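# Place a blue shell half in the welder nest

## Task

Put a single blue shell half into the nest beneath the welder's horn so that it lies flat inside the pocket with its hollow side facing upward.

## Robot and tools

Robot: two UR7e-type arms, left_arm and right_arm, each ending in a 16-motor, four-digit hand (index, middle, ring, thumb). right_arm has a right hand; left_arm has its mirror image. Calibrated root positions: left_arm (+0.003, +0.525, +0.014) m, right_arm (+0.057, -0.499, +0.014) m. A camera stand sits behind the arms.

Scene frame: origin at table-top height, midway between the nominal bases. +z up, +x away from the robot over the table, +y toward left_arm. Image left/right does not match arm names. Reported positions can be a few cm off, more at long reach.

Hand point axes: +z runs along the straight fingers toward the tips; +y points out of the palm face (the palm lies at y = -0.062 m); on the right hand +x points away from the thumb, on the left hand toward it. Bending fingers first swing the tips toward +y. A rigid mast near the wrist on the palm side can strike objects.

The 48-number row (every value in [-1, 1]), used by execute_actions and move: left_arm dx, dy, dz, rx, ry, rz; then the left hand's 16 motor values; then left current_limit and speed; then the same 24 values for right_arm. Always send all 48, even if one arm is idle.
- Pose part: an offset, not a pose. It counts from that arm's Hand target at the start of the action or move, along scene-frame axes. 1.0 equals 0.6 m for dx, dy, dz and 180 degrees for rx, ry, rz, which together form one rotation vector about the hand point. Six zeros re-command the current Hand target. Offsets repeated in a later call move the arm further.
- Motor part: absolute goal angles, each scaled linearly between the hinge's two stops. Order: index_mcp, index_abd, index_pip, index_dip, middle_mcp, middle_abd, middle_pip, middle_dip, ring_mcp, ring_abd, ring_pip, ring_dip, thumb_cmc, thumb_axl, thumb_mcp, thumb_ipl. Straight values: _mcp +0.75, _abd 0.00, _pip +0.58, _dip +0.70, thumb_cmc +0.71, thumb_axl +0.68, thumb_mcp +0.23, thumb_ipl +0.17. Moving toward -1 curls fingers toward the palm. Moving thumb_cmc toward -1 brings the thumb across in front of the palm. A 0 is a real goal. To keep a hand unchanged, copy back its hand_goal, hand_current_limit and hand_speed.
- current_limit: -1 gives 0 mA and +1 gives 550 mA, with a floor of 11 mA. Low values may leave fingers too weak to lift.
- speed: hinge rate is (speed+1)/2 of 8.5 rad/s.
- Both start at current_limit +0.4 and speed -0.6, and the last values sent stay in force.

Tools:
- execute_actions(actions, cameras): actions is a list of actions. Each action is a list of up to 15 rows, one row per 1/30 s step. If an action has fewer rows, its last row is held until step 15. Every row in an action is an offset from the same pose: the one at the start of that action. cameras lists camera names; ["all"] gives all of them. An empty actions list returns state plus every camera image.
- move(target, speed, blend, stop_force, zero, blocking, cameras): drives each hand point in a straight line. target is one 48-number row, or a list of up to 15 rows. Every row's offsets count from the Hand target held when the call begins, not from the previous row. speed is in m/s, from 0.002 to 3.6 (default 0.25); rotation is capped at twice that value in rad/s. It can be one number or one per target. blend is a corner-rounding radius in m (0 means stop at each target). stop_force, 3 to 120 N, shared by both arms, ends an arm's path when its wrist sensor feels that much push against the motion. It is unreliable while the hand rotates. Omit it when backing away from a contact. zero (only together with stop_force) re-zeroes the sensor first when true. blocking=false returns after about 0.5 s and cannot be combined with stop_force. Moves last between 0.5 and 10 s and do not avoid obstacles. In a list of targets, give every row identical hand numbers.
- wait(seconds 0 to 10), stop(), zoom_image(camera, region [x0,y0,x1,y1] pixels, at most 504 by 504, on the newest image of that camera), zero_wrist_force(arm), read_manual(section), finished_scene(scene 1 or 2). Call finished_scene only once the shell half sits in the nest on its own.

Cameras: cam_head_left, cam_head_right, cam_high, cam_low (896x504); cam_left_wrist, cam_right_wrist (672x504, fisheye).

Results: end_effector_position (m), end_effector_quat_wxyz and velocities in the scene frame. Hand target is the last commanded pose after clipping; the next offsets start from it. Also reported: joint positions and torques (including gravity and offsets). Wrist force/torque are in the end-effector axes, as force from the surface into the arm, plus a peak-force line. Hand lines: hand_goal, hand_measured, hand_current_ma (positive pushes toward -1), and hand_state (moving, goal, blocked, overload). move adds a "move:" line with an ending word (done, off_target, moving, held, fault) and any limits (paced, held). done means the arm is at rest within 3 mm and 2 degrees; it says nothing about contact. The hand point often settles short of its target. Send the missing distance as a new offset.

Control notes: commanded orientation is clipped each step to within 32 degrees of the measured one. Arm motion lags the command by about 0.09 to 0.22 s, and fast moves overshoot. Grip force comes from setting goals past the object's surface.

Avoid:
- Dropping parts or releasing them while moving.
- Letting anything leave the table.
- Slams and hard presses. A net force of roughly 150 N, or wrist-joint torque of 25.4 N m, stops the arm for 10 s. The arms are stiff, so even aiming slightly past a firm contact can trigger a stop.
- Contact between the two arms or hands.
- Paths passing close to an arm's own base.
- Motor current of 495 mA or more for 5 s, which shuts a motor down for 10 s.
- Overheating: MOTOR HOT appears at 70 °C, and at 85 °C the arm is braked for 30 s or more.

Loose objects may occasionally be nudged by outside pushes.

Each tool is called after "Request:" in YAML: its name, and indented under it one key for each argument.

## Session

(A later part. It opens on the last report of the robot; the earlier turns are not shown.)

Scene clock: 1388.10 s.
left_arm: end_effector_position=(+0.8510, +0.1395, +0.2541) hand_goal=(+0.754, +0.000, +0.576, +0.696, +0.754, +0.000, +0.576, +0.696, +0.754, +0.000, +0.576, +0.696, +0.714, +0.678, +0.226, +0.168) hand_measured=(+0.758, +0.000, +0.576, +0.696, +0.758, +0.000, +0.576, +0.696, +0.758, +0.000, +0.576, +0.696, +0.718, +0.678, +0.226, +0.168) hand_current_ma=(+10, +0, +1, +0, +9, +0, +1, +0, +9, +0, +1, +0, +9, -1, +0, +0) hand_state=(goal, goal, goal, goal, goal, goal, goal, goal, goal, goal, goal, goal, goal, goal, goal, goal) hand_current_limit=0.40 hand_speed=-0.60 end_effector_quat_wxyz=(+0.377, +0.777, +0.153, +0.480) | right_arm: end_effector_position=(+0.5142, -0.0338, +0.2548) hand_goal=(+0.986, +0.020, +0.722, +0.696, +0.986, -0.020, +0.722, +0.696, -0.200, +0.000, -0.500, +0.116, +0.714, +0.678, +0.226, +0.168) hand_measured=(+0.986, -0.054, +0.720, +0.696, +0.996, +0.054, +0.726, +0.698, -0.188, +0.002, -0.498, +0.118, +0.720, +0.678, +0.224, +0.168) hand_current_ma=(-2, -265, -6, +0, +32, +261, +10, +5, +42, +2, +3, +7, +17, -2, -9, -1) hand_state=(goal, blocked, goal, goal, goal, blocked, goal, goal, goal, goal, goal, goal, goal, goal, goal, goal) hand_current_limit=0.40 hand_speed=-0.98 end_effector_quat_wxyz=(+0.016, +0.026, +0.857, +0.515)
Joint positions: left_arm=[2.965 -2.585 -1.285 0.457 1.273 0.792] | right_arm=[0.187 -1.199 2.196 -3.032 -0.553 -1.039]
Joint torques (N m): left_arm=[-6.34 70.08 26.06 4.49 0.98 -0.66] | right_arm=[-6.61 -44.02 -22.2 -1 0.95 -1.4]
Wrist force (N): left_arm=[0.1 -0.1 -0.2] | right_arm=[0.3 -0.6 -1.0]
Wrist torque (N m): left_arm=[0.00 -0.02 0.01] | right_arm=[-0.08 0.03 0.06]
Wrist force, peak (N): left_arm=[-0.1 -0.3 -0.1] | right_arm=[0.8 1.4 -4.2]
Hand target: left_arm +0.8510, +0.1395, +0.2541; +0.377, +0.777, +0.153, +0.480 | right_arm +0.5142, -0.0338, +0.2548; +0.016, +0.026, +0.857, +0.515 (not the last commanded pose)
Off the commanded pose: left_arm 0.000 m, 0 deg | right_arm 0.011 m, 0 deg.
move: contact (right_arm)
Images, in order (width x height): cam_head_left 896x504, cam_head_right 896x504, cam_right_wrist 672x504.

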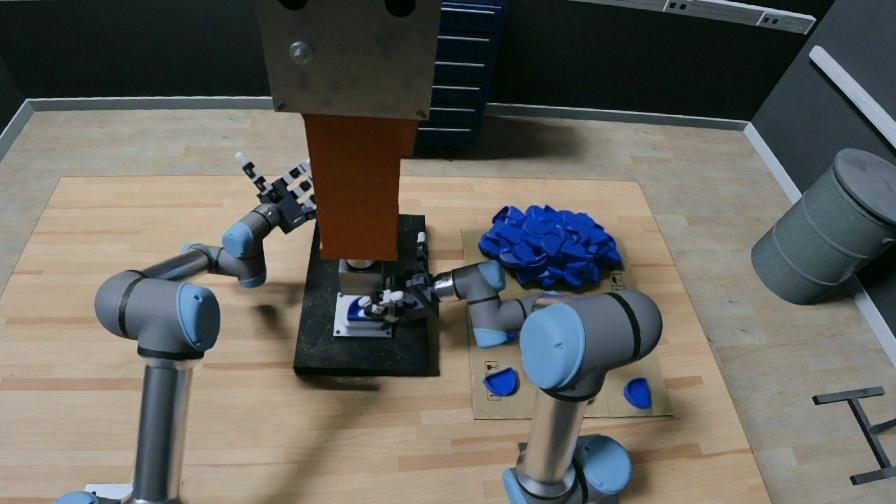

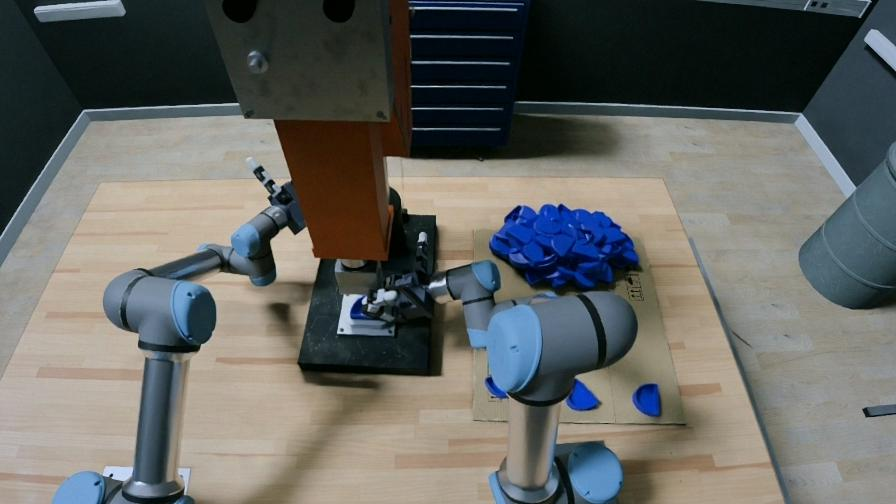

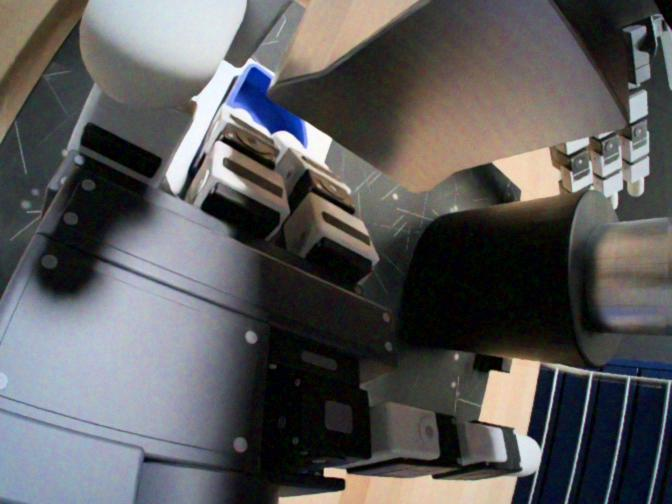

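Request:
move:
  target: [0,0,0,0,0,0,0.754,0,0.576,0.696,0.754,0,0.576,0.696,0.754,0,0.576,0.696,0.714,0.678,0.226,0.168,0.4,-0.6, 0.0005,-0.002,0,0,0,0,0.986,0.02,0.7226,0.696,0.986,-0.02,0.7226,0.696,-0.2,0,-0.5,0.116,0.714,0.678,0.226,0.168,0.4,-0.98]
  speed: 0.01

Request:
move:
  target: [0,0,0,0,0,0,0.754,0,0.576,0.696,0.754,0,0.576,0.696,0.754,0,0.576,0.696,0.714,0.678,0.226,0.168,0.4,-0.6, 0,0,-0.03,0,0,0,0.986,0.02,0.7226,0.696,0.986,-0.02,0.7226,0.696,-0.2,0,-0.5,0.116,0.714,0.678,0.226,0.168,0.4,-0.98]
  speed: 0.01
  stop_force: 5
  cameras: ["cam_right_wrist","cam_head_left","cam_head_right"]

Request:
zoom_image:
  camera: "cam_head_left"
  region: [330, 285, 400, 345]

Request:
zoom_image:
  camera: "cam_right_wrist"
  region: [180, 40, 340, 200]

Scene clock: 1397.33 s.
left_arm: end_effector_position=(+0.8510, +0.1395, +0.2541) hand_goal=(+0.754, +0.000, +0.576, +0.696, +0.754, +0.000, +0.576, +0.696, +0.754, +0.000, +0.576, +0.696, +0.714, +0.678, +0.226, +0.168) hand_measured=(+0.758, +0.000, +0.576, +0.696, +0.758, +0.000, +0.576, +0.696, +0.758, +0.000, +0.576, +0.696, +0.718, +0.678, +0.226, +0.168) hand_current_ma=(+10, +0, +1, +0, +9, +0, +1, +0, +9, +0, +1, +0, +9, -1, +0, +0) hand_state=(goal, goal, goal, goal, goal, goal, goal, goal, goal, goal, goal, goal, goal, goal, goal, goal) hand_current_limit=0.40 hand_speed=-0.60 end_effector_quat_wxyz=(+0.377, +0.777, +0.153, +0.480) | right_arm: end_effector_position=(+0.5145, -0.0349, +0.2548) hand_goal=(+0.986, +0.020, +0.722, +0.696, +0.986, -0.020, +0.722, +0.696, -0.200, +0.000, -0.500, +0.116, +0.714, +0.678, +0.226, +0.168) hand_measured=(+0.988, -0.054, +0.720, +0.696, +0.996, +0.054, +0.724, +0.698, -0.188, +0.002, -0.498, +0.118, +0.720, +0.678, +0.224, +0.168) hand_current_ma=(+3, -265, -6, +0, +32, +261, +7, +3, +42, +2, +3, +7, +17, -2, -9, -1) hand_state=(goal, blocked, goal, goal, goal, blocked, goal, goal, goal, goal, goal, goal, goal, goal, goal, goal) hand_current_limit=0.40 hand_speed=-0.98 end_effector_quat_wxyz=(+0.016, +0.026, +0.857, +0.515)
Joint positions: left_arm=[2.965 -2.585 -1.285 0.457 1.273 0.792] | right_arm=[0.185 -1.201 2.197 -3.028 -0.552 -1.043]
Joint torques (N m): left_arm=[-6.93 69.57 26.39 4.43 1.08 -0.61] | right_arm=[-9.78 -45.01 -8.15 -1.17 2.72 -2.85]
Wrist force (N): left_arm=[-0.1 -0.1 0.1] | right_arm=[0.6 -0.9 0.3]
Wrist torque (N m): left_arm=[-0.03 0.01 -0.01] | right_arm=[-0.19 0.04 0.13]
Wrist force, peak (N): left_arm=[0.1 -0.2 0.2] | right_arm=[0.4 -0.8 -0.9]
Hand target: left_arm +0.8510, +0.1395, +0.2541; +0.377, +0.777, +0.153, +0.480 | right_arm +0.5145, -0.0350, +0.2548; +0.016, +0.026, +0.857, +0.515
Off the commanded pose: left_arm 0.000 m, 0 deg | right_arm 0.000 m, 0 deg.
move: done

Scene clock: 1398.93 s.
left_arm: end_effector_position=(+0.8510, +0.1395, +0.2541) hand_goal=(+0.754, +0.000, +0.576, +0.696, +0.754, +0.000, +0.576, +0.696, +0.754, +0.000, +0.576, +0.696, +0.714, +0.678, +0.226, +0.168) hand_measured=(+0.758, +0.000, +0.576, +0.696, +0.758, +0.000, +0.576, +0.696, +0.758, +0.000, +0.576, +0.696, +0.718, +0.678, +0.226, +0.168) hand_current_ma=(+10, +0, +1, +0, +9, +0, +1, +0, +9, +0, +1, +0, +9, -1, +0, +0) hand_state=(goal, goal, goal, goal, goal, goal, goal, goal, goal, goal, goal, goal, goal, goal, goal, goal) hand_current_limit=0.40 hand_speed=-0.60 end_effector_quat_wxyz=(+0.377, +0.777, +0.153, +0.480) | right_arm: end_effector_position=(+0.5145, -0.0350, +0.2515) hand_goal=(+0.986, +0.020, +0.722, +0.696, +0.986, -0.020, +0.722, +0.696, -0.200, +0.000, -0.500, +0.116, +0.714, +0.678, +0.226, +0.168) hand_measured=(+0.986, -0.054, +0.720, +0.696, +0.994, +0.054, +0.724, +0.696, -0.188, +0.002, -0.498, +0.118, +0.720, +0.678, +0.224, +0.168) hand_current_ma=(+2, -265, -6, -2, +25, +261, +7, +0, +42, +2, +3, +7, +17, -2, -9, -1) hand_state=(goal, blocked, goal, goal, goal, blocked, goal, goal, goal, goal, goal, goal, goal, goal, goal, goal) hand_current_limit=0.40 hand_speed=-0.98 end_effector_quat_wxyz=(+0.016, +0.026, +0.857, +0.515)
Joint positions: left_arm=[2.965 -2.585 -1.285 0.457 1.273 0.792] | right_arm=[0.185 -1.193 2.198 -3.037 -0.552 -1.044]
Joint torques (N m): left_arm=[-6.82 69.58 25.96 4.41 1.05 -0.63] | right_arm=[-3.24 -44.02 -20.84 -1.02 0.03 -1.79]
Wrist force (N): left_arm=[0.0 -0.1 0.0] | right_arm=[0.1 -1.0 -0.6]
Wrist torque (N m): left_arm=[-0.03 0.00 0.00] | right_arm=[-0.12 0.04 0.08]
Wrist force, peak (N): left_arm=[0.1 -0.3 0.0] | right_arm=[0.6 2.9 -7.4]
Hand target: left_arm +0.8510, +0.1395, +0.2541; +0.377, +0.777, +0.153, +0.480 | right_arm +0.5145, -0.0350, +0.2515; +0.016, +0.026, +0.857, +0.515 (not the last commanded pose)
Off the commanded pose: left_arm 0.000 m, 0 deg | right_arm 0.015 m, 0 deg.
move: contact (right_arm)
Images, in order (width x height): cam_head_left 896x504, cam_head_right 896x504, cam_right_wrist 672x504.

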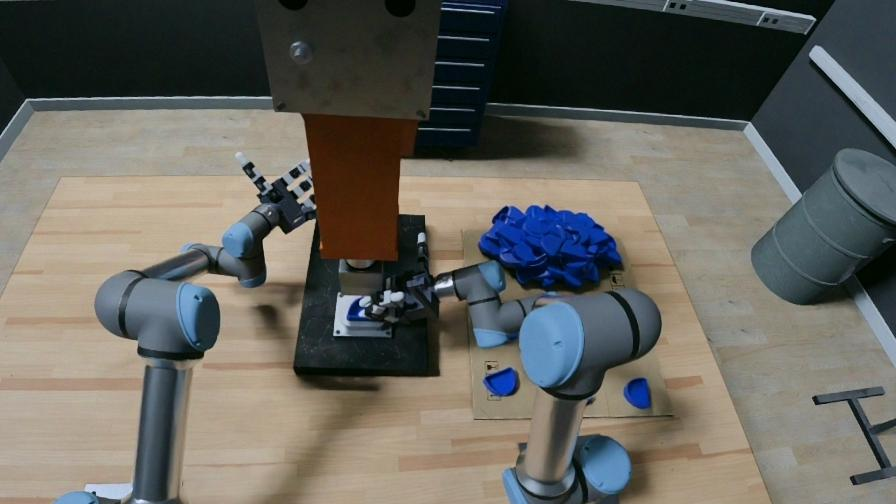

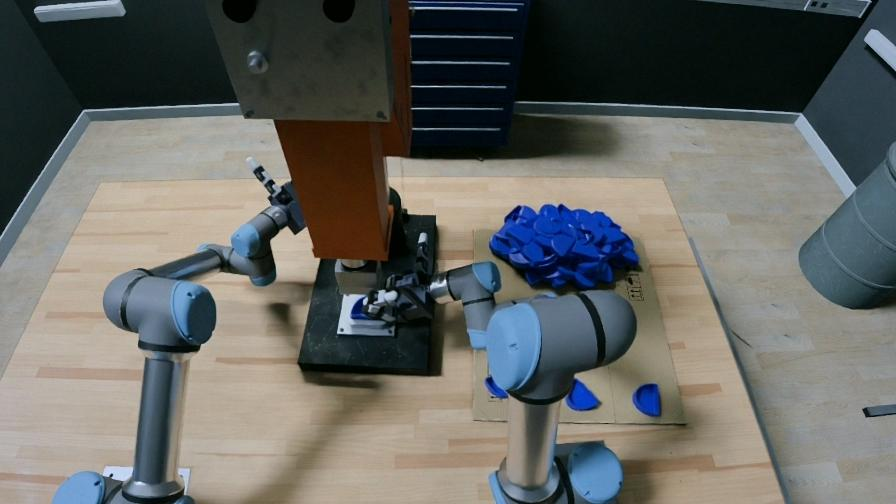

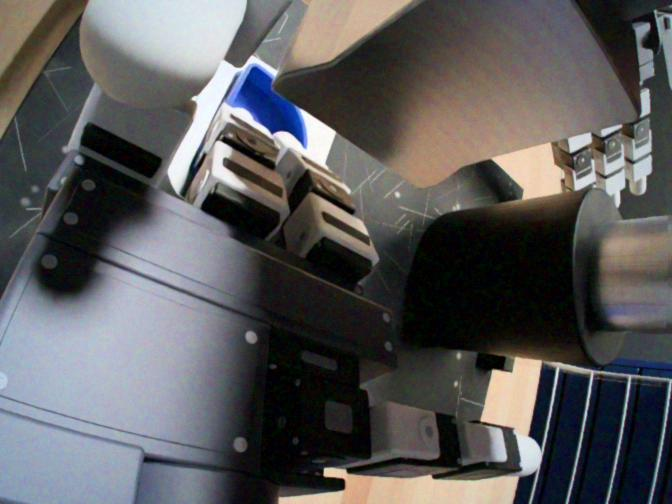

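Scaled by 7.200 from the camera's 896x504 image, which has a finer 1280x720 frame.

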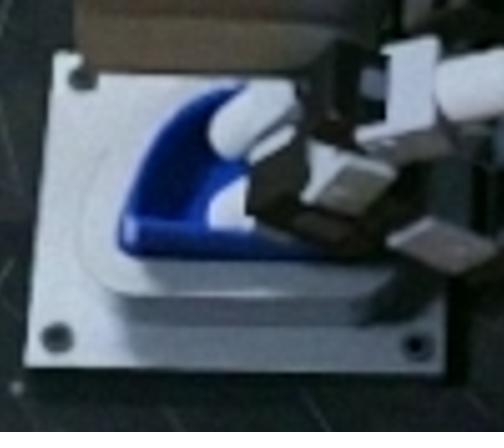

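Scaled by 3.150 from the camera's 672x504 image, which has a finer 960x720 frame.

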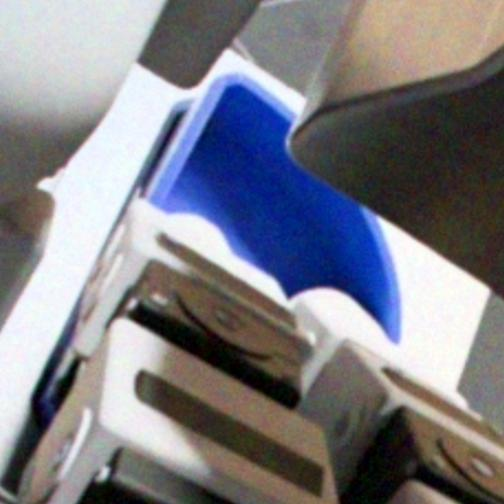

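Request:
move:
  target: [0,0,0,0,0,0,0.754,0,0.576,0.696,0.754,0,0.576,0.696,0.754,0,0.576,0.696,0.714,0.678,0.226,0.168,0.4,-0.6, 0,-0.0015,0,0,0,0,0.986,0.02,0.7226,0.696,0.986,-0.02,0.7226,0.696,-0.2,0,-0.5,0.116,0.714,0.678,0.226,0.168,0.4,-0.98]
  speed: 0.01

Request:
move:
  target: [0,0,0,0,0,0,0.754,0,0.576,0.696,0.754,0,0.576,0.696,0.754,0,0.576,0.696,0.714,0.678,0.226,0.168,0.4,-0.6, 0,0,-0.03,0,0,0,0.986,0.02,0.7226,0.696,0.986,-0.02,0.7226,0.696,-0.2,0,-0.5,0.116,0.714,0.678,0.226,0.168,0.4,-0.98]
  speed: 0.01
  stop_force: 6
  cameras: ["cam_right_wrist","cam_head_left","cam_head_right"]

Request:
zoom_image:
  camera: "cam_head_left"
  region: [330, 285, 400, 345]

Request:
zoom_image:
  camera: "cam_head_right"
  region: [335, 285, 405, 345]

Request:
zoom_image:
  camera: "cam_right_wrist"
  region: [180, 40, 340, 200]

Scene clock: 1410.60 s.
left_arm: end_effector_position=(+0.8510, +0.1395, +0.2541) hand_goal=(+0.754, +0.000, +0.576, +0.696, +0.754, +0.000, +0.576, +0.696, +0.754, +0.000, +0.576, +0.696, +0.714, +0.678, +0.226, +0.168) hand_measured=(+0.758, +0.000, +0.576, +0.696, +0.758, +0.000, +0.576, +0.696, +0.758, +0.000, +0.576, +0.696, +0.718, +0.678, +0.226, +0.168) hand_current_ma=(+10, +0, +1, +0, +9, +0, +1, +0, +9, +0, +1, +0, +9, -1, +0, +0) hand_state=(goal, goal, goal, goal, goal, goal, goal, goal, goal, goal, goal, goal, goal, goal, goal, goal) hand_current_limit=0.40 hand_speed=-0.60 end_effector_quat_wxyz=(+0.377, +0.777, +0.153, +0.480) | right_arm: end_effector_position=(+0.5145, -0.0358, +0.2515) hand_goal=(+0.986, +0.020, +0.722, +0.696, +0.986, -0.020, +0.722, +0.696, -0.200, +0.000, -0.500, +0.116, +0.714, +0.678, +0.226, +0.168) hand_measured=(+0.984, -0.054, +0.718, +0.696, +0.992, +0.054, +0.720, +0.696, -0.188, +0.002, -0.498, +0.118, +0.720, +0.678, +0.224, +0.168) hand_current_ma=(-4, -265, -11, -2, +18, +261, -3, -1, +42, +2, +3, +7, +17, -2, -9, -1) hand_state=(goal, blocked, goal, goal, goal, blocked, goal, goal, goal, goal, goal, goal, goal, goal, goal, goal) hand_current_limit=0.40 hand_speed=-0.98 end_effector_quat_wxyz=(+0.016, +0.026, +0.857, +0.515)
Joint positions: left_arm=[2.965 -2.585 -1.285 0.457 1.273 0.792] | right_arm=[0.183 -1.194 2.2 -3.034 -0.551 -1.047]
Joint torques (N m): left_arm=[-6.99 69.71 26.25 4.5 1.06 -0.63] | right_arm=[-11.08 -45.86 -7.32 -1.35 2.86 -2.96]
Wrist force (N): left_arm=[-0.1 0.0 0.1] | right_arm=[-0.2 -1.5 2.8]
Wrist torque (N m): left_arm=[-0.01 0.01 -0.01] | right_arm=[-0.48 0.00 0.02]
Wrist force, peak (N): left_arm=[0.1 -0.2 -0.3] | right_arm=[-0.1 -1.8 3.0]
Hand target: left_arm +0.8510, +0.1395, +0.2541; +0.377, +0.777, +0.153, +0.480 | right_arm +0.5145, -0.0359, +0.2515; +0.016, +0.026, +0.857, +0.515
Off the commanded pose: left_arm 0.000 m, 0 deg | right_arm 0.000 m, 0 deg.
move: done

Scene clock: 1411.97 s.
left_arm: end_effector_position=(+0.8510, +0.1395, +0.2541) hand_goal=(+0.754, +0.000, +0.576, +0.696, +0.754, +0.000, +0.576, +0.696, +0.754, +0.000, +0.576, +0.696, +0.714, +0.678, +0.226, +0.168) hand_measured=(+0.758, +0.000, +0.576, +0.696, +0.758, +0.000, +0.576, +0.696, +0.758, +0.000, +0.576, +0.696, +0.718, +0.678, +0.226, +0.168) hand_current_ma=(+10, +0, +1, +0, +9, +0, +1, +0, +9, +0, +1, +0, +9, -1, +0, +0) hand_state=(goal, goal, goal, goal, goal, goal, goal, goal, goal, goal, goal, goal, goal, goal, goal, goal) hand_current_limit=0.40 hand_speed=-0.60 end_effector_quat_wxyz=(+0.377, +0.777, +0.153, +0.480) | right_arm: end_effector_position=(+0.5145, -0.0359, +0.2505) hand_goal=(+0.986, +0.020, +0.722, +0.696, +0.986, -0.020, +0.722, +0.696, -0.200, +0.000, -0.500, +0.116, +0.714, +0.678, +0.226, +0.168) hand_measured=(+0.982, -0.054, +0.718, +0.696, +0.988, +0.054, +0.724, +0.696, -0.188, +0.002, -0.498, +0.118, +0.720, +0.678, +0.224, +0.168) hand_current_ma=(-16, -265, -12, -2, +6, +261, +4, -1, +42, +2, +3, +7, +17, -2, -9, -1) hand_state=(goal, blocked, goal, goal, goal, blocked, goal, goal, goal, goal, goal, goal, goal, goal, goal, goal) hand_current_limit=0.40 hand_speed=-0.98 end_effector_quat_wxyz=(+0.016, +0.026, +0.857, +0.515)
Joint positions: left_arm=[2.965 -2.585 -1.285 0.457 1.273 0.792] | right_arm=[0.183 -1.192 2.2 -3.037 -0.551 -1.047]
Joint torques (N m): left_arm=[-7.55 69.83 26.48 4.55 1.09 -0.65] | right_arm=[0.28 -43.7 -20.49 -0.89 -0.54 -0.77]
Wrist force (N): left_arm=[0.0 -0.2 0.0] | right_arm=[0.8 0.4 -1.7]
Wrist torque (N m): left_arm=[-0.02 0.00 0.01] | right_arm=[-0.04 0.10 0.16]
Wrist force, peak (N): left_arm=[0.1 -0.3 0.0] | right_arm=[1.1 3.9 -7.7]
Hand target: left_arm +0.8510, +0.1395, +0.2541; +0.377, +0.777, +0.153, +0.480 | right_arm +0.5145, -0.0359, +0.2505; +0.016, +0.026, +0.857, +0.515 (not the last commanded pose)
Off the commanded pose: left_arm 0.000 m, 0 deg | right_arm 0.017 m, 0 deg.
move: contact (right_arm)
Images, in order (width x height): cam_head_left 896x504, cam_head_right 896x504, cam_right_wrist 672x504.

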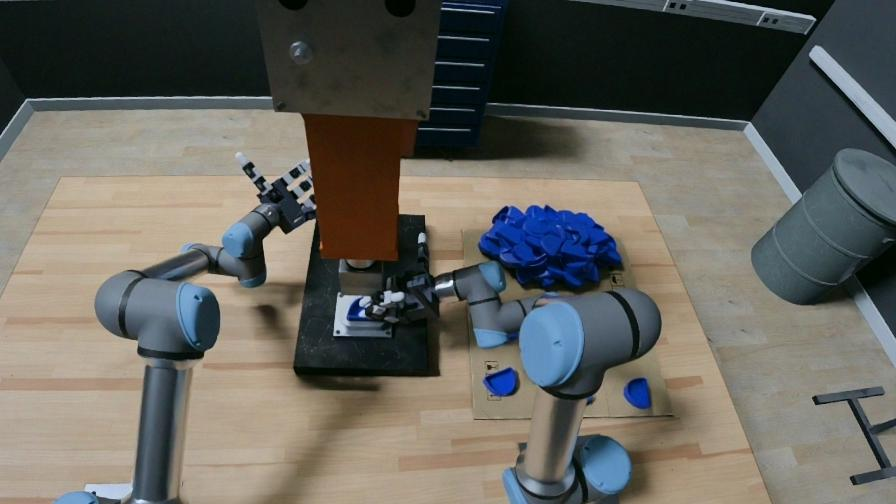

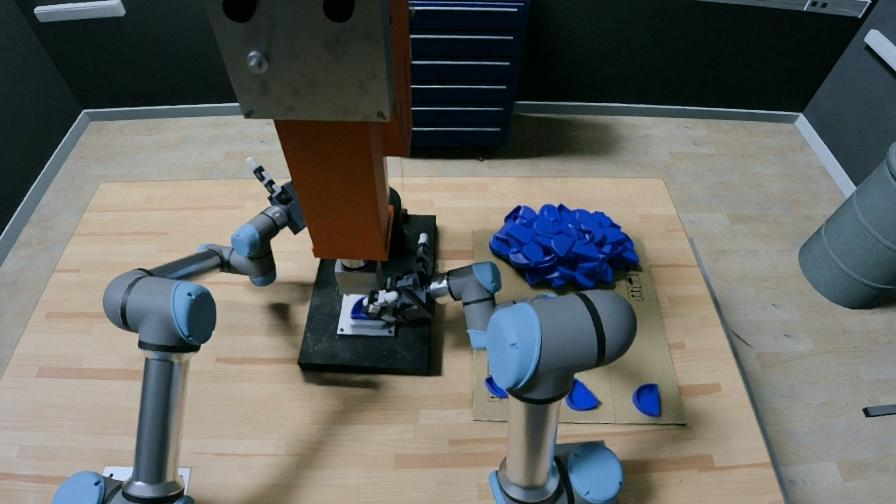

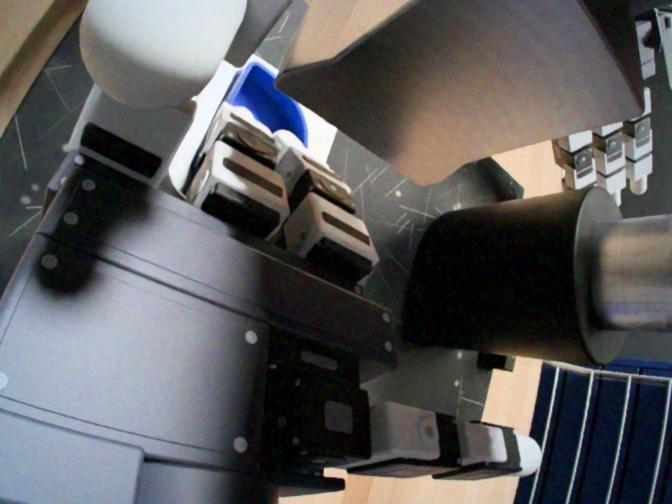

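Scaled by 7.200 from the camera's 896x504 image, which has a finer 1280x720 frame.

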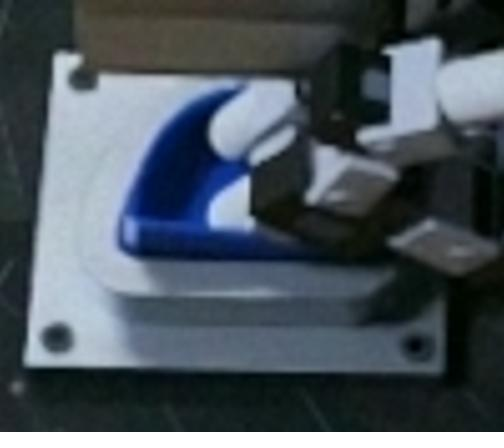

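Scaled by 7.200 from the camera's 896x504 image, which has a finer 1280x720 frame.

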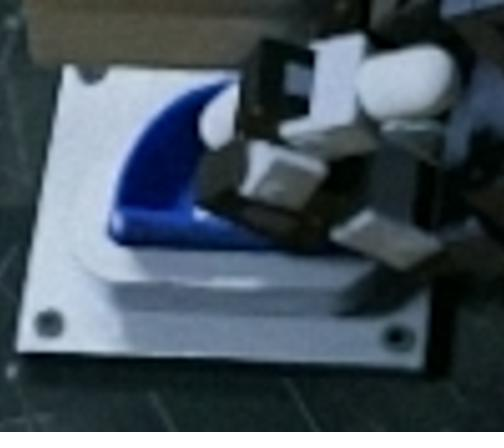

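Scaled by 3.150 from the camera's 672x504 image, which has a finer 960x720 frame.

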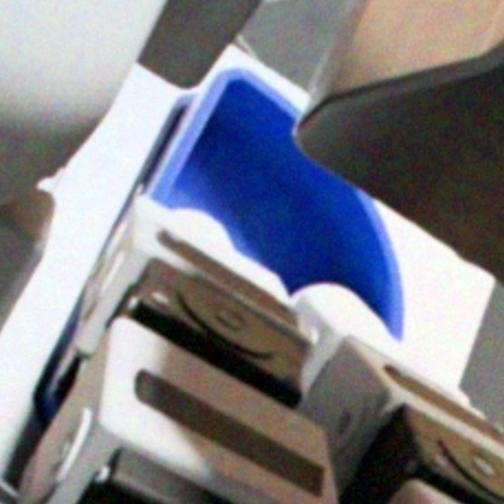

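Request:
zoom_image:
  camera: "cam_head_left"
  region: [340, 308, 390, 338]

Request:
zoom_image:
  camera: "cam_head_right"
  region: [342, 308, 392, 338]

Request:
zoom_image:
  camera: "cam_low"
  region: [500, 230, 600, 310]

Scaled by 10.080 from the camera's 896x504 image, which has a finer 1280x720 frame.

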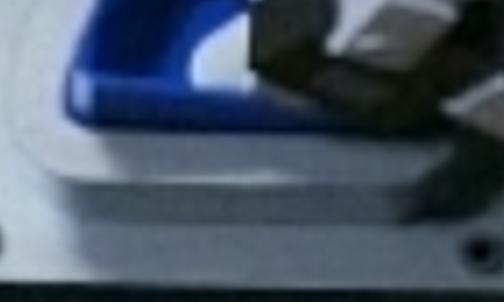

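Scaled by 10.080 from the camera's 896x504 image, which has a finer 1280x720 frame.

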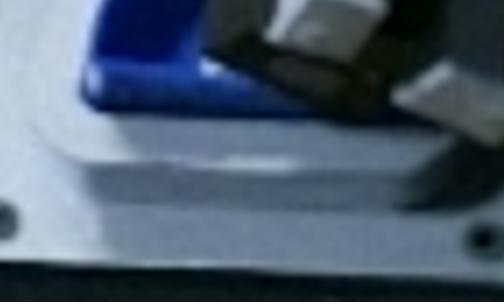

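This scene's latest camera images include none from cam_low. They are from: cam_head_left, cam_head_right, cam_right_wrist. cam_low's image comes with the result of a call that names it in "cameras".

Request:
move:
  target:
    - [0,0,0,0,0,0,0.754,0,0.576,0.696,0.754,0,0.576,0.696,0.754,0,0.576,0.696,0.714,0.678,0.226,0.168,0.4,-0.6, 0,0,0.013,0,0,0,0.986,0.02,0.7226,0.696,0.986,-0.02,0.7226,0.696,-0.2,0,-0.5,0.116,0.714,0.678,0.226,0.168,0.4,-0.98]
    - [0,0,0,0,0,0,0.754,0,0.576,0.696,0.754,0,0.576,0.696,0.754,0,0.576,0.696,0.714,0.678,0.226,0.168,0.4,-0.6, 0,0.0282,0.0168,-0.0333,0,0,0.986,0.02,0.7226,0.696,0.986,-0.02,0.7226,0.696,-0.2,0,-0.5,0.116,0.714,0.678,0.226,0.168,0.4,-0.98]
  speed: 0.02
  cameras: ["cam_right_wrist","cam_head_left","cam_head_right","cam_low"]

Request:
zoom_image:
  camera: "cam_head_left"
  region: [330, 285, 400, 345]

Request:
zoom_image:
  camera: "cam_head_right"
  region: [335, 285, 405, 345]

Request:
zoom_image:
  camera: "cam_right_wrist"
  region: [180, 40, 340, 200]

Scene clock: 1458.77 s.
left_arm: end_effector_position=(+0.8510, +0.1395, +0.2541) hand_goal=(+0.754, +0.000, +0.576, +0.696, +0.754, +0.000, +0.576, +0.696, +0.754, +0.000, +0.576, +0.696, +0.714, +0.678, +0.226, +0.168) hand_measured=(+0.758, +0.000, +0.576, +0.696, +0.758, +0.000, +0.576, +0.696, +0.758, +0.000, +0.576, +0.696, +0.718, +0.678, +0.226, +0.168) hand_current_ma=(+10, +0, +1, +0, +9, +0, +1, +0, +9, +0, +1, +0, +9, -1, +0, +0) hand_state=(goal, goal, goal, goal, goal, goal, goal, goal, goal, goal, goal, goal, goal, goal, goal, goal) hand_current_limit=0.40 hand_speed=-0.60 end_effector_quat_wxyz=(+0.377, +0.777, +0.153, +0.480) | right_arm: end_effector_position=(+0.5145, -0.0190, +0.2605) hand_goal=(+0.986, +0.020, +0.722, +0.696, +0.986, -0.020, +0.722, +0.696, -0.200, +0.000, -0.500, +0.116, +0.714, +0.678, +0.226, +0.168) hand_measured=(+0.996, -0.050, +0.724, +0.696, +0.998, +0.050, +0.728, +0.698, -0.188, +0.002, -0.498, +0.118, +0.720, +0.678, +0.224, +0.168) hand_current_ma=(+34, -245, +4, -2, +47, +245, +21, +4, +42, +2, +3, +7, +17, -2, -9, -1) hand_state=(goal, blocked, goal, goal, goal, blocked, goal, goal, goal, goal, goal, goal, goal, goal, goal, goal) hand_current_limit=0.40 hand_speed=-0.98 end_effector_quat_wxyz=(+0.018, +0.025, +0.882, +0.469)
Joint positions: left_arm=[2.965 -2.585 -1.285 0.457 1.273 0.792] | right_arm=[0.228 -1.262 2.152 -2.891 -0.662 -1.052]
Joint torques (N m): left_arm=[-7.72 70.91 27.21 4.51 1.21 -0.67] | right_arm=[11.47 -44.52 -24.58 -1.58 0.58 -2.34]
Wrist force (N): left_arm=[0.0 -0.3 0.0] | right_arm=[0.4 -2.9 1.8]
Wrist torque (N m): left_arm=[-0.04 0.01 0.00] | right_arm=[-0.21 -0.08 0.08]
Wrist force, peak (N): left_arm=[0.0 0.0 -0.4] | right_arm=[0.5 -3.0 1.8]
Hand target: left_arm +0.8510, +0.1395, +0.2541; +0.377, +0.777, +0.153, +0.480 | right_arm +0.5145, -0.0190, +0.2606; +0.018, +0.025, +0.882, +0.469
Off the commanded pose: left_arm 0.000 m, 0 deg | right_arm 0.000 m, 0 deg.
move: done
Images, in order (width x height): cam_head_left 896x504, cam_head_right 896x504, cam_low 896x504, cam_right_wrist 672x504.

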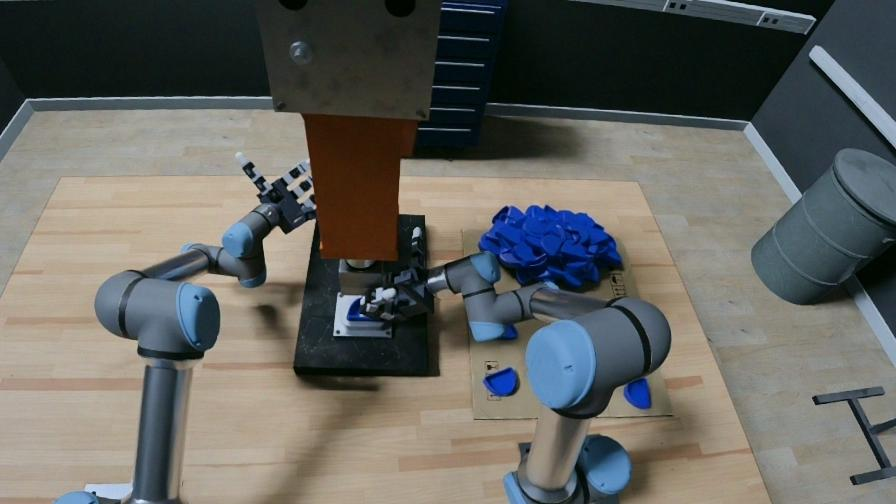

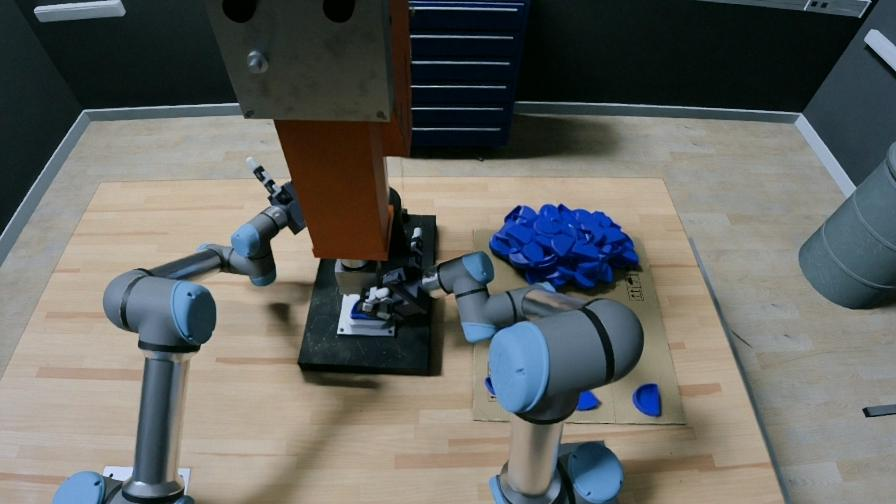

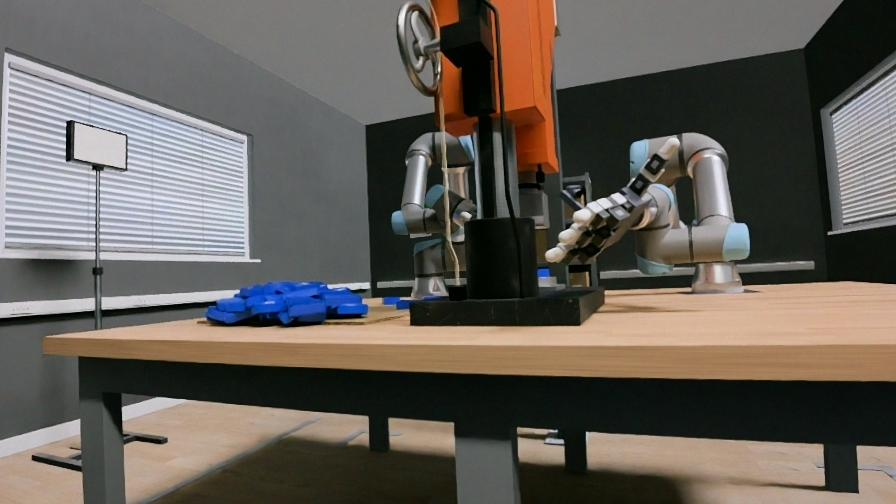

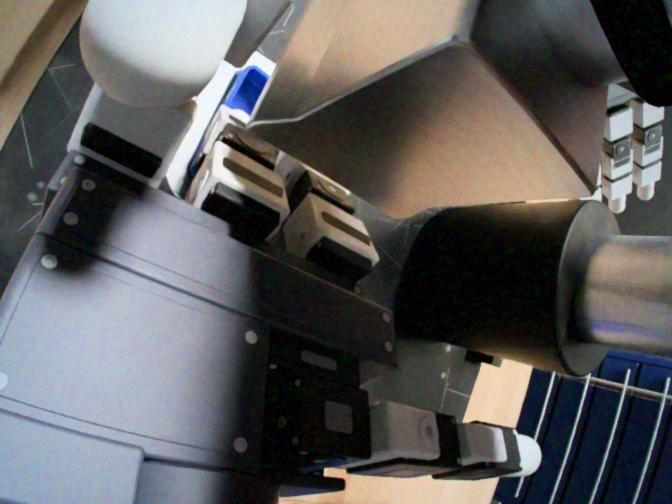

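Scaled by 7.200 from the camera's 896x504 image, which has a finer 1280x720 frame.

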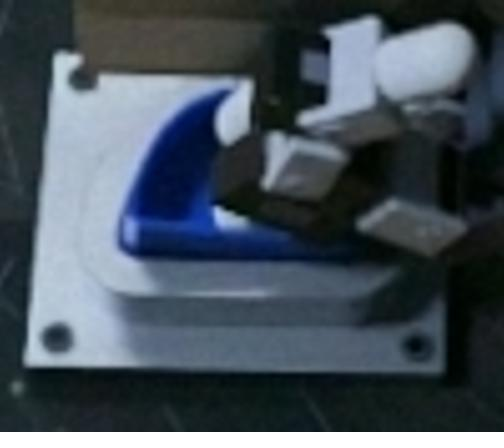

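Scaled by 7.200 from the camera's 896x504 image, which has a finer 1280x720 frame.

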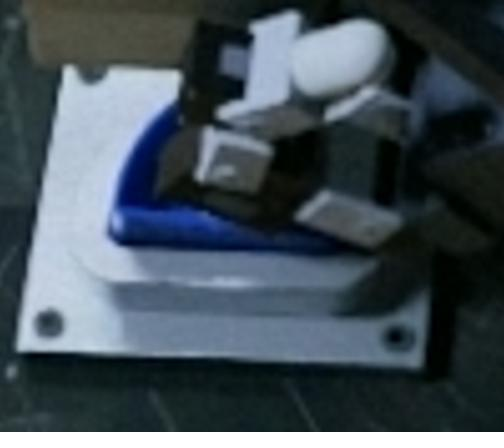

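Scaled by 3.150 from the camera's 672x504 image, which has a finer 960x720 frame.

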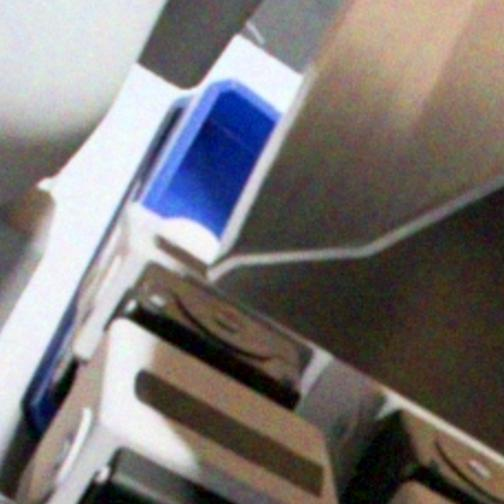

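Request:
move:
  target:
    - [0,0,0,0,0,0,0.754,0,0.576,0.696,0.754,0,0.576,0.696,0.754,0,0.576,0.696,0.714,0.678,0.226,0.168,0.4,-0.6, 0,0,0,0,0,0,0.986,-0.09,0.7226,0.696,0.986,0.09,0.7226,0.696,-0.2,0,-0.5,0.116,0.714,0.678,0.226,0.168,0.4,-0.9]
    - [0,0,0,0,0,0,0.754,0,0.576,0.696,0.754,0,0.576,0.696,0.754,0,0.576,0.696,0.714,0.678,0.226,0.168,0.4,-0.6, 0,-0.0282,0.004,0.0333,0,0,0.986,-0.09,0.7226,0.696,0.986,0.09,0.7226,0.696,-0.2,0,-0.5,0.116,0.714,0.678,0.226,0.168,0.4,-0.9]
    - [0,0,0,0,0,0,0.754,0,0.576,0.696,0.754,0,0.576,0.696,0.754,0,0.576,0.696,0.714,0.678,0.226,0.168,0.4,-0.6, 0,-0.0015,0.0125,0.0333,0,0,0.986,-0.09,0.7226,0.696,0.986,0.09,0.7226,0.696,-0.2,0,-0.5,0.116,0.714,0.678,0.226,0.168,0.4,-0.9]
  speed: 0.03
  cameras: ["cam_right_wrist","cam_head_left","cam_head_right"]

Request:
zoom_image:
  camera: "cam_head_left"
  region: [330, 285, 400, 345]

Request:
zoom_image:
  camera: "cam_head_right"
  region: [335, 285, 405, 345]

Request:
zoom_image:
  camera: "cam_right_wrist"
  region: [180, 40, 340, 200]

Scene clock: 1491.40 s.
left_arm: end_effector_position=(+0.8510, +0.1395, +0.2541) hand_goal=(+0.754, +0.000, +0.576, +0.696, +0.754, +0.000, +0.576, +0.696, +0.754, +0.000, +0.576, +0.696, +0.714, +0.678, +0.226, +0.168) hand_measured=(+0.758, +0.000, +0.576, +0.696, +0.758, +0.000, +0.576, +0.696, +0.758, +0.000, +0.576, +0.696, +0.718, +0.678, +0.226, +0.168) hand_current_ma=(+10, +0, +1, +0, +9, +0, +1, +0, +9, +0, +1, +0, +9, -1, +0, +0) hand_state=(goal, goal, goal, goal, goal, goal, goal, goal, goal, goal, goal, goal, goal, goal, goal, goal) hand_current_limit=0.40 hand_speed=-0.60 end_effector_quat_wxyz=(+0.377, +0.777, +0.153, +0.480) | right_arm: end_effector_position=(+0.5145, -0.0200, +0.2680) hand_goal=(+0.986, -0.090, +0.722, +0.696, +0.986, +0.090, +0.722, +0.696, -0.200, +0.000, -0.500, +0.116, +0.714, +0.678, +0.226, +0.168) hand_measured=(+1.000, -0.092, +0.728, +0.700, +0.998, +0.086, +0.726, +0.698, -0.188, +0.002, -0.498, +0.118, +0.720, +0.678, +0.224, +0.168) hand_current_ma=(+47, -6, +15, +9, +46, -9, +14, +4, +42, +2, +3, +7, +17, -2, -9, -1) hand_state=(goal, goal, goal, goal, goal, goal, goal, goal, goal, goal, goal, goal, goal, goal, goal, goal) hand_current_limit=0.40 hand_speed=-0.90 end_effector_quat_wxyz=(+0.016, +0.026, +0.857, +0.515)
Joint positions: left_arm=[2.965 -2.585 -1.285 0.457 1.273 0.792] | right_arm=[0.216 -1.207 2.166 -3.035 -0.566 -0.991]
Joint torques (N m): left_arm=[-8.16 70.73 27.36 4.53 1.16 -0.73] | right_arm=[10.74 -17.72 -22.23 -4.81 0 2.46]
Wrist force (N): left_arm=[0.0 -0.1 -0.2] | right_arm=[0.0 -1.0 0.1]
Wrist torque (N m): left_arm=[0.00 -0.01 0.00] | right_arm=[-0.18 -0.02 -0.03]
Wrist force, peak (N): left_arm=[0.0 -0.3 0.2] | right_arm=[0.4 -3.1 2.0]
Hand target: left_arm +0.8510, +0.1395, +0.2541; +0.377, +0.777, +0.153, +0.480 | right_arm +0.5145, -0.0199, +0.2681; +0.016, +0.026, +0.857, +0.515
Off the commanded pose: left_arm 0.000 m, 0 deg | right_arm 0.000 m, 0 deg.
move: done
Images, in order (width x height): cam_head_left 896x504, cam_head_right 896x504, cam_right_wrist 672x504.

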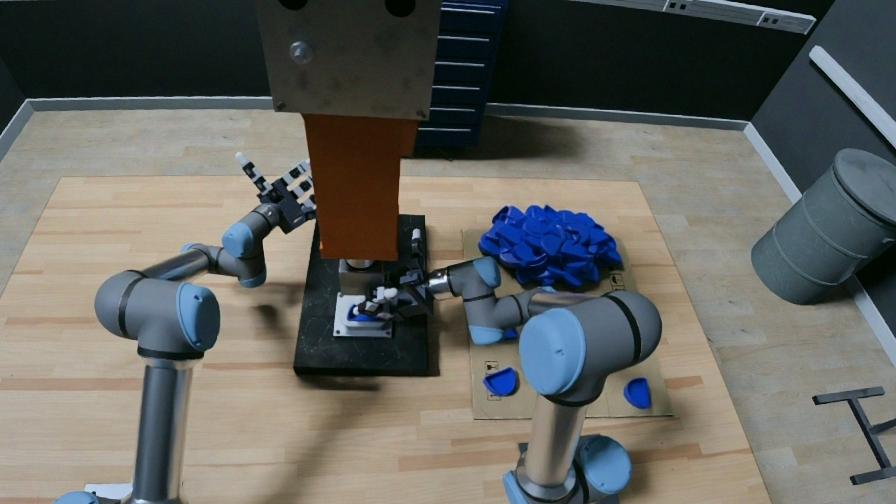

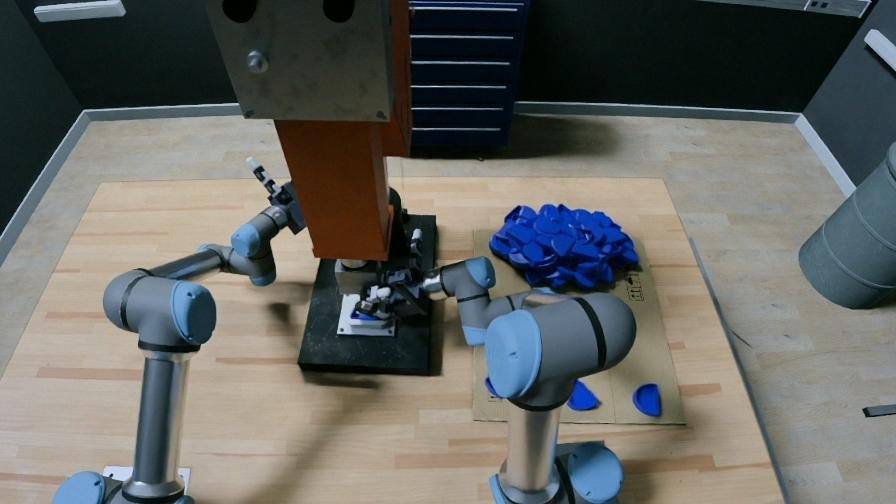

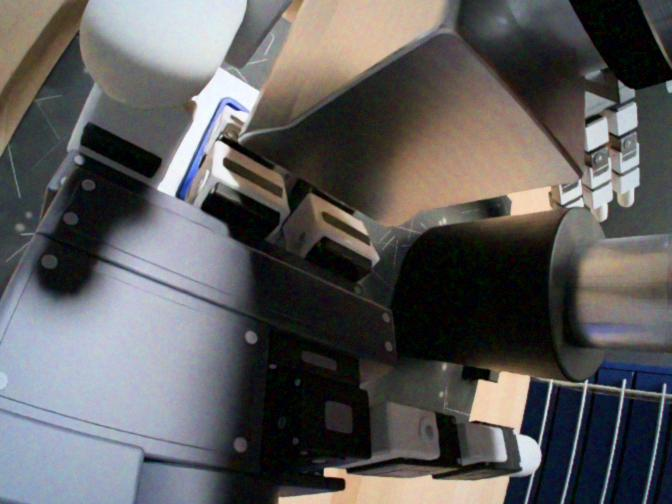

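Scaled by 7.200 from the camera's 896x504 image, which has a finer 1280x720 frame.

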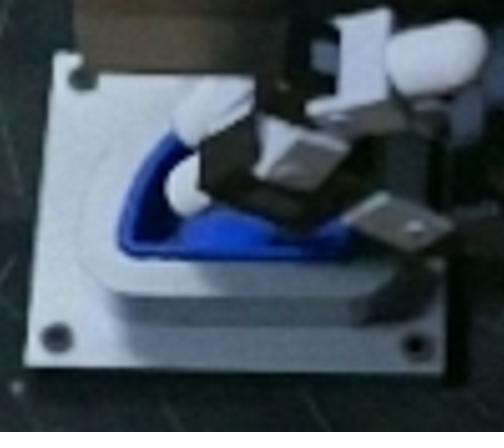

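Scaled by 7.200 from the camera's 896x504 image, which has a finer 1280x720 frame.

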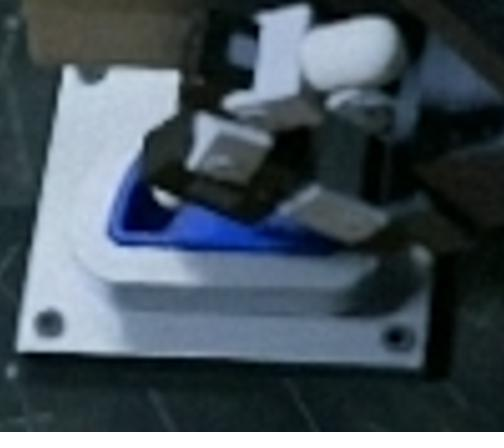

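Scaled by 3.150 from the camera's 672x504 image, which has a finer 960x720 frame.

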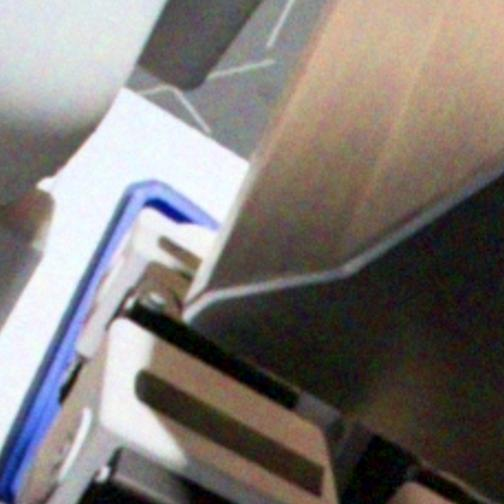

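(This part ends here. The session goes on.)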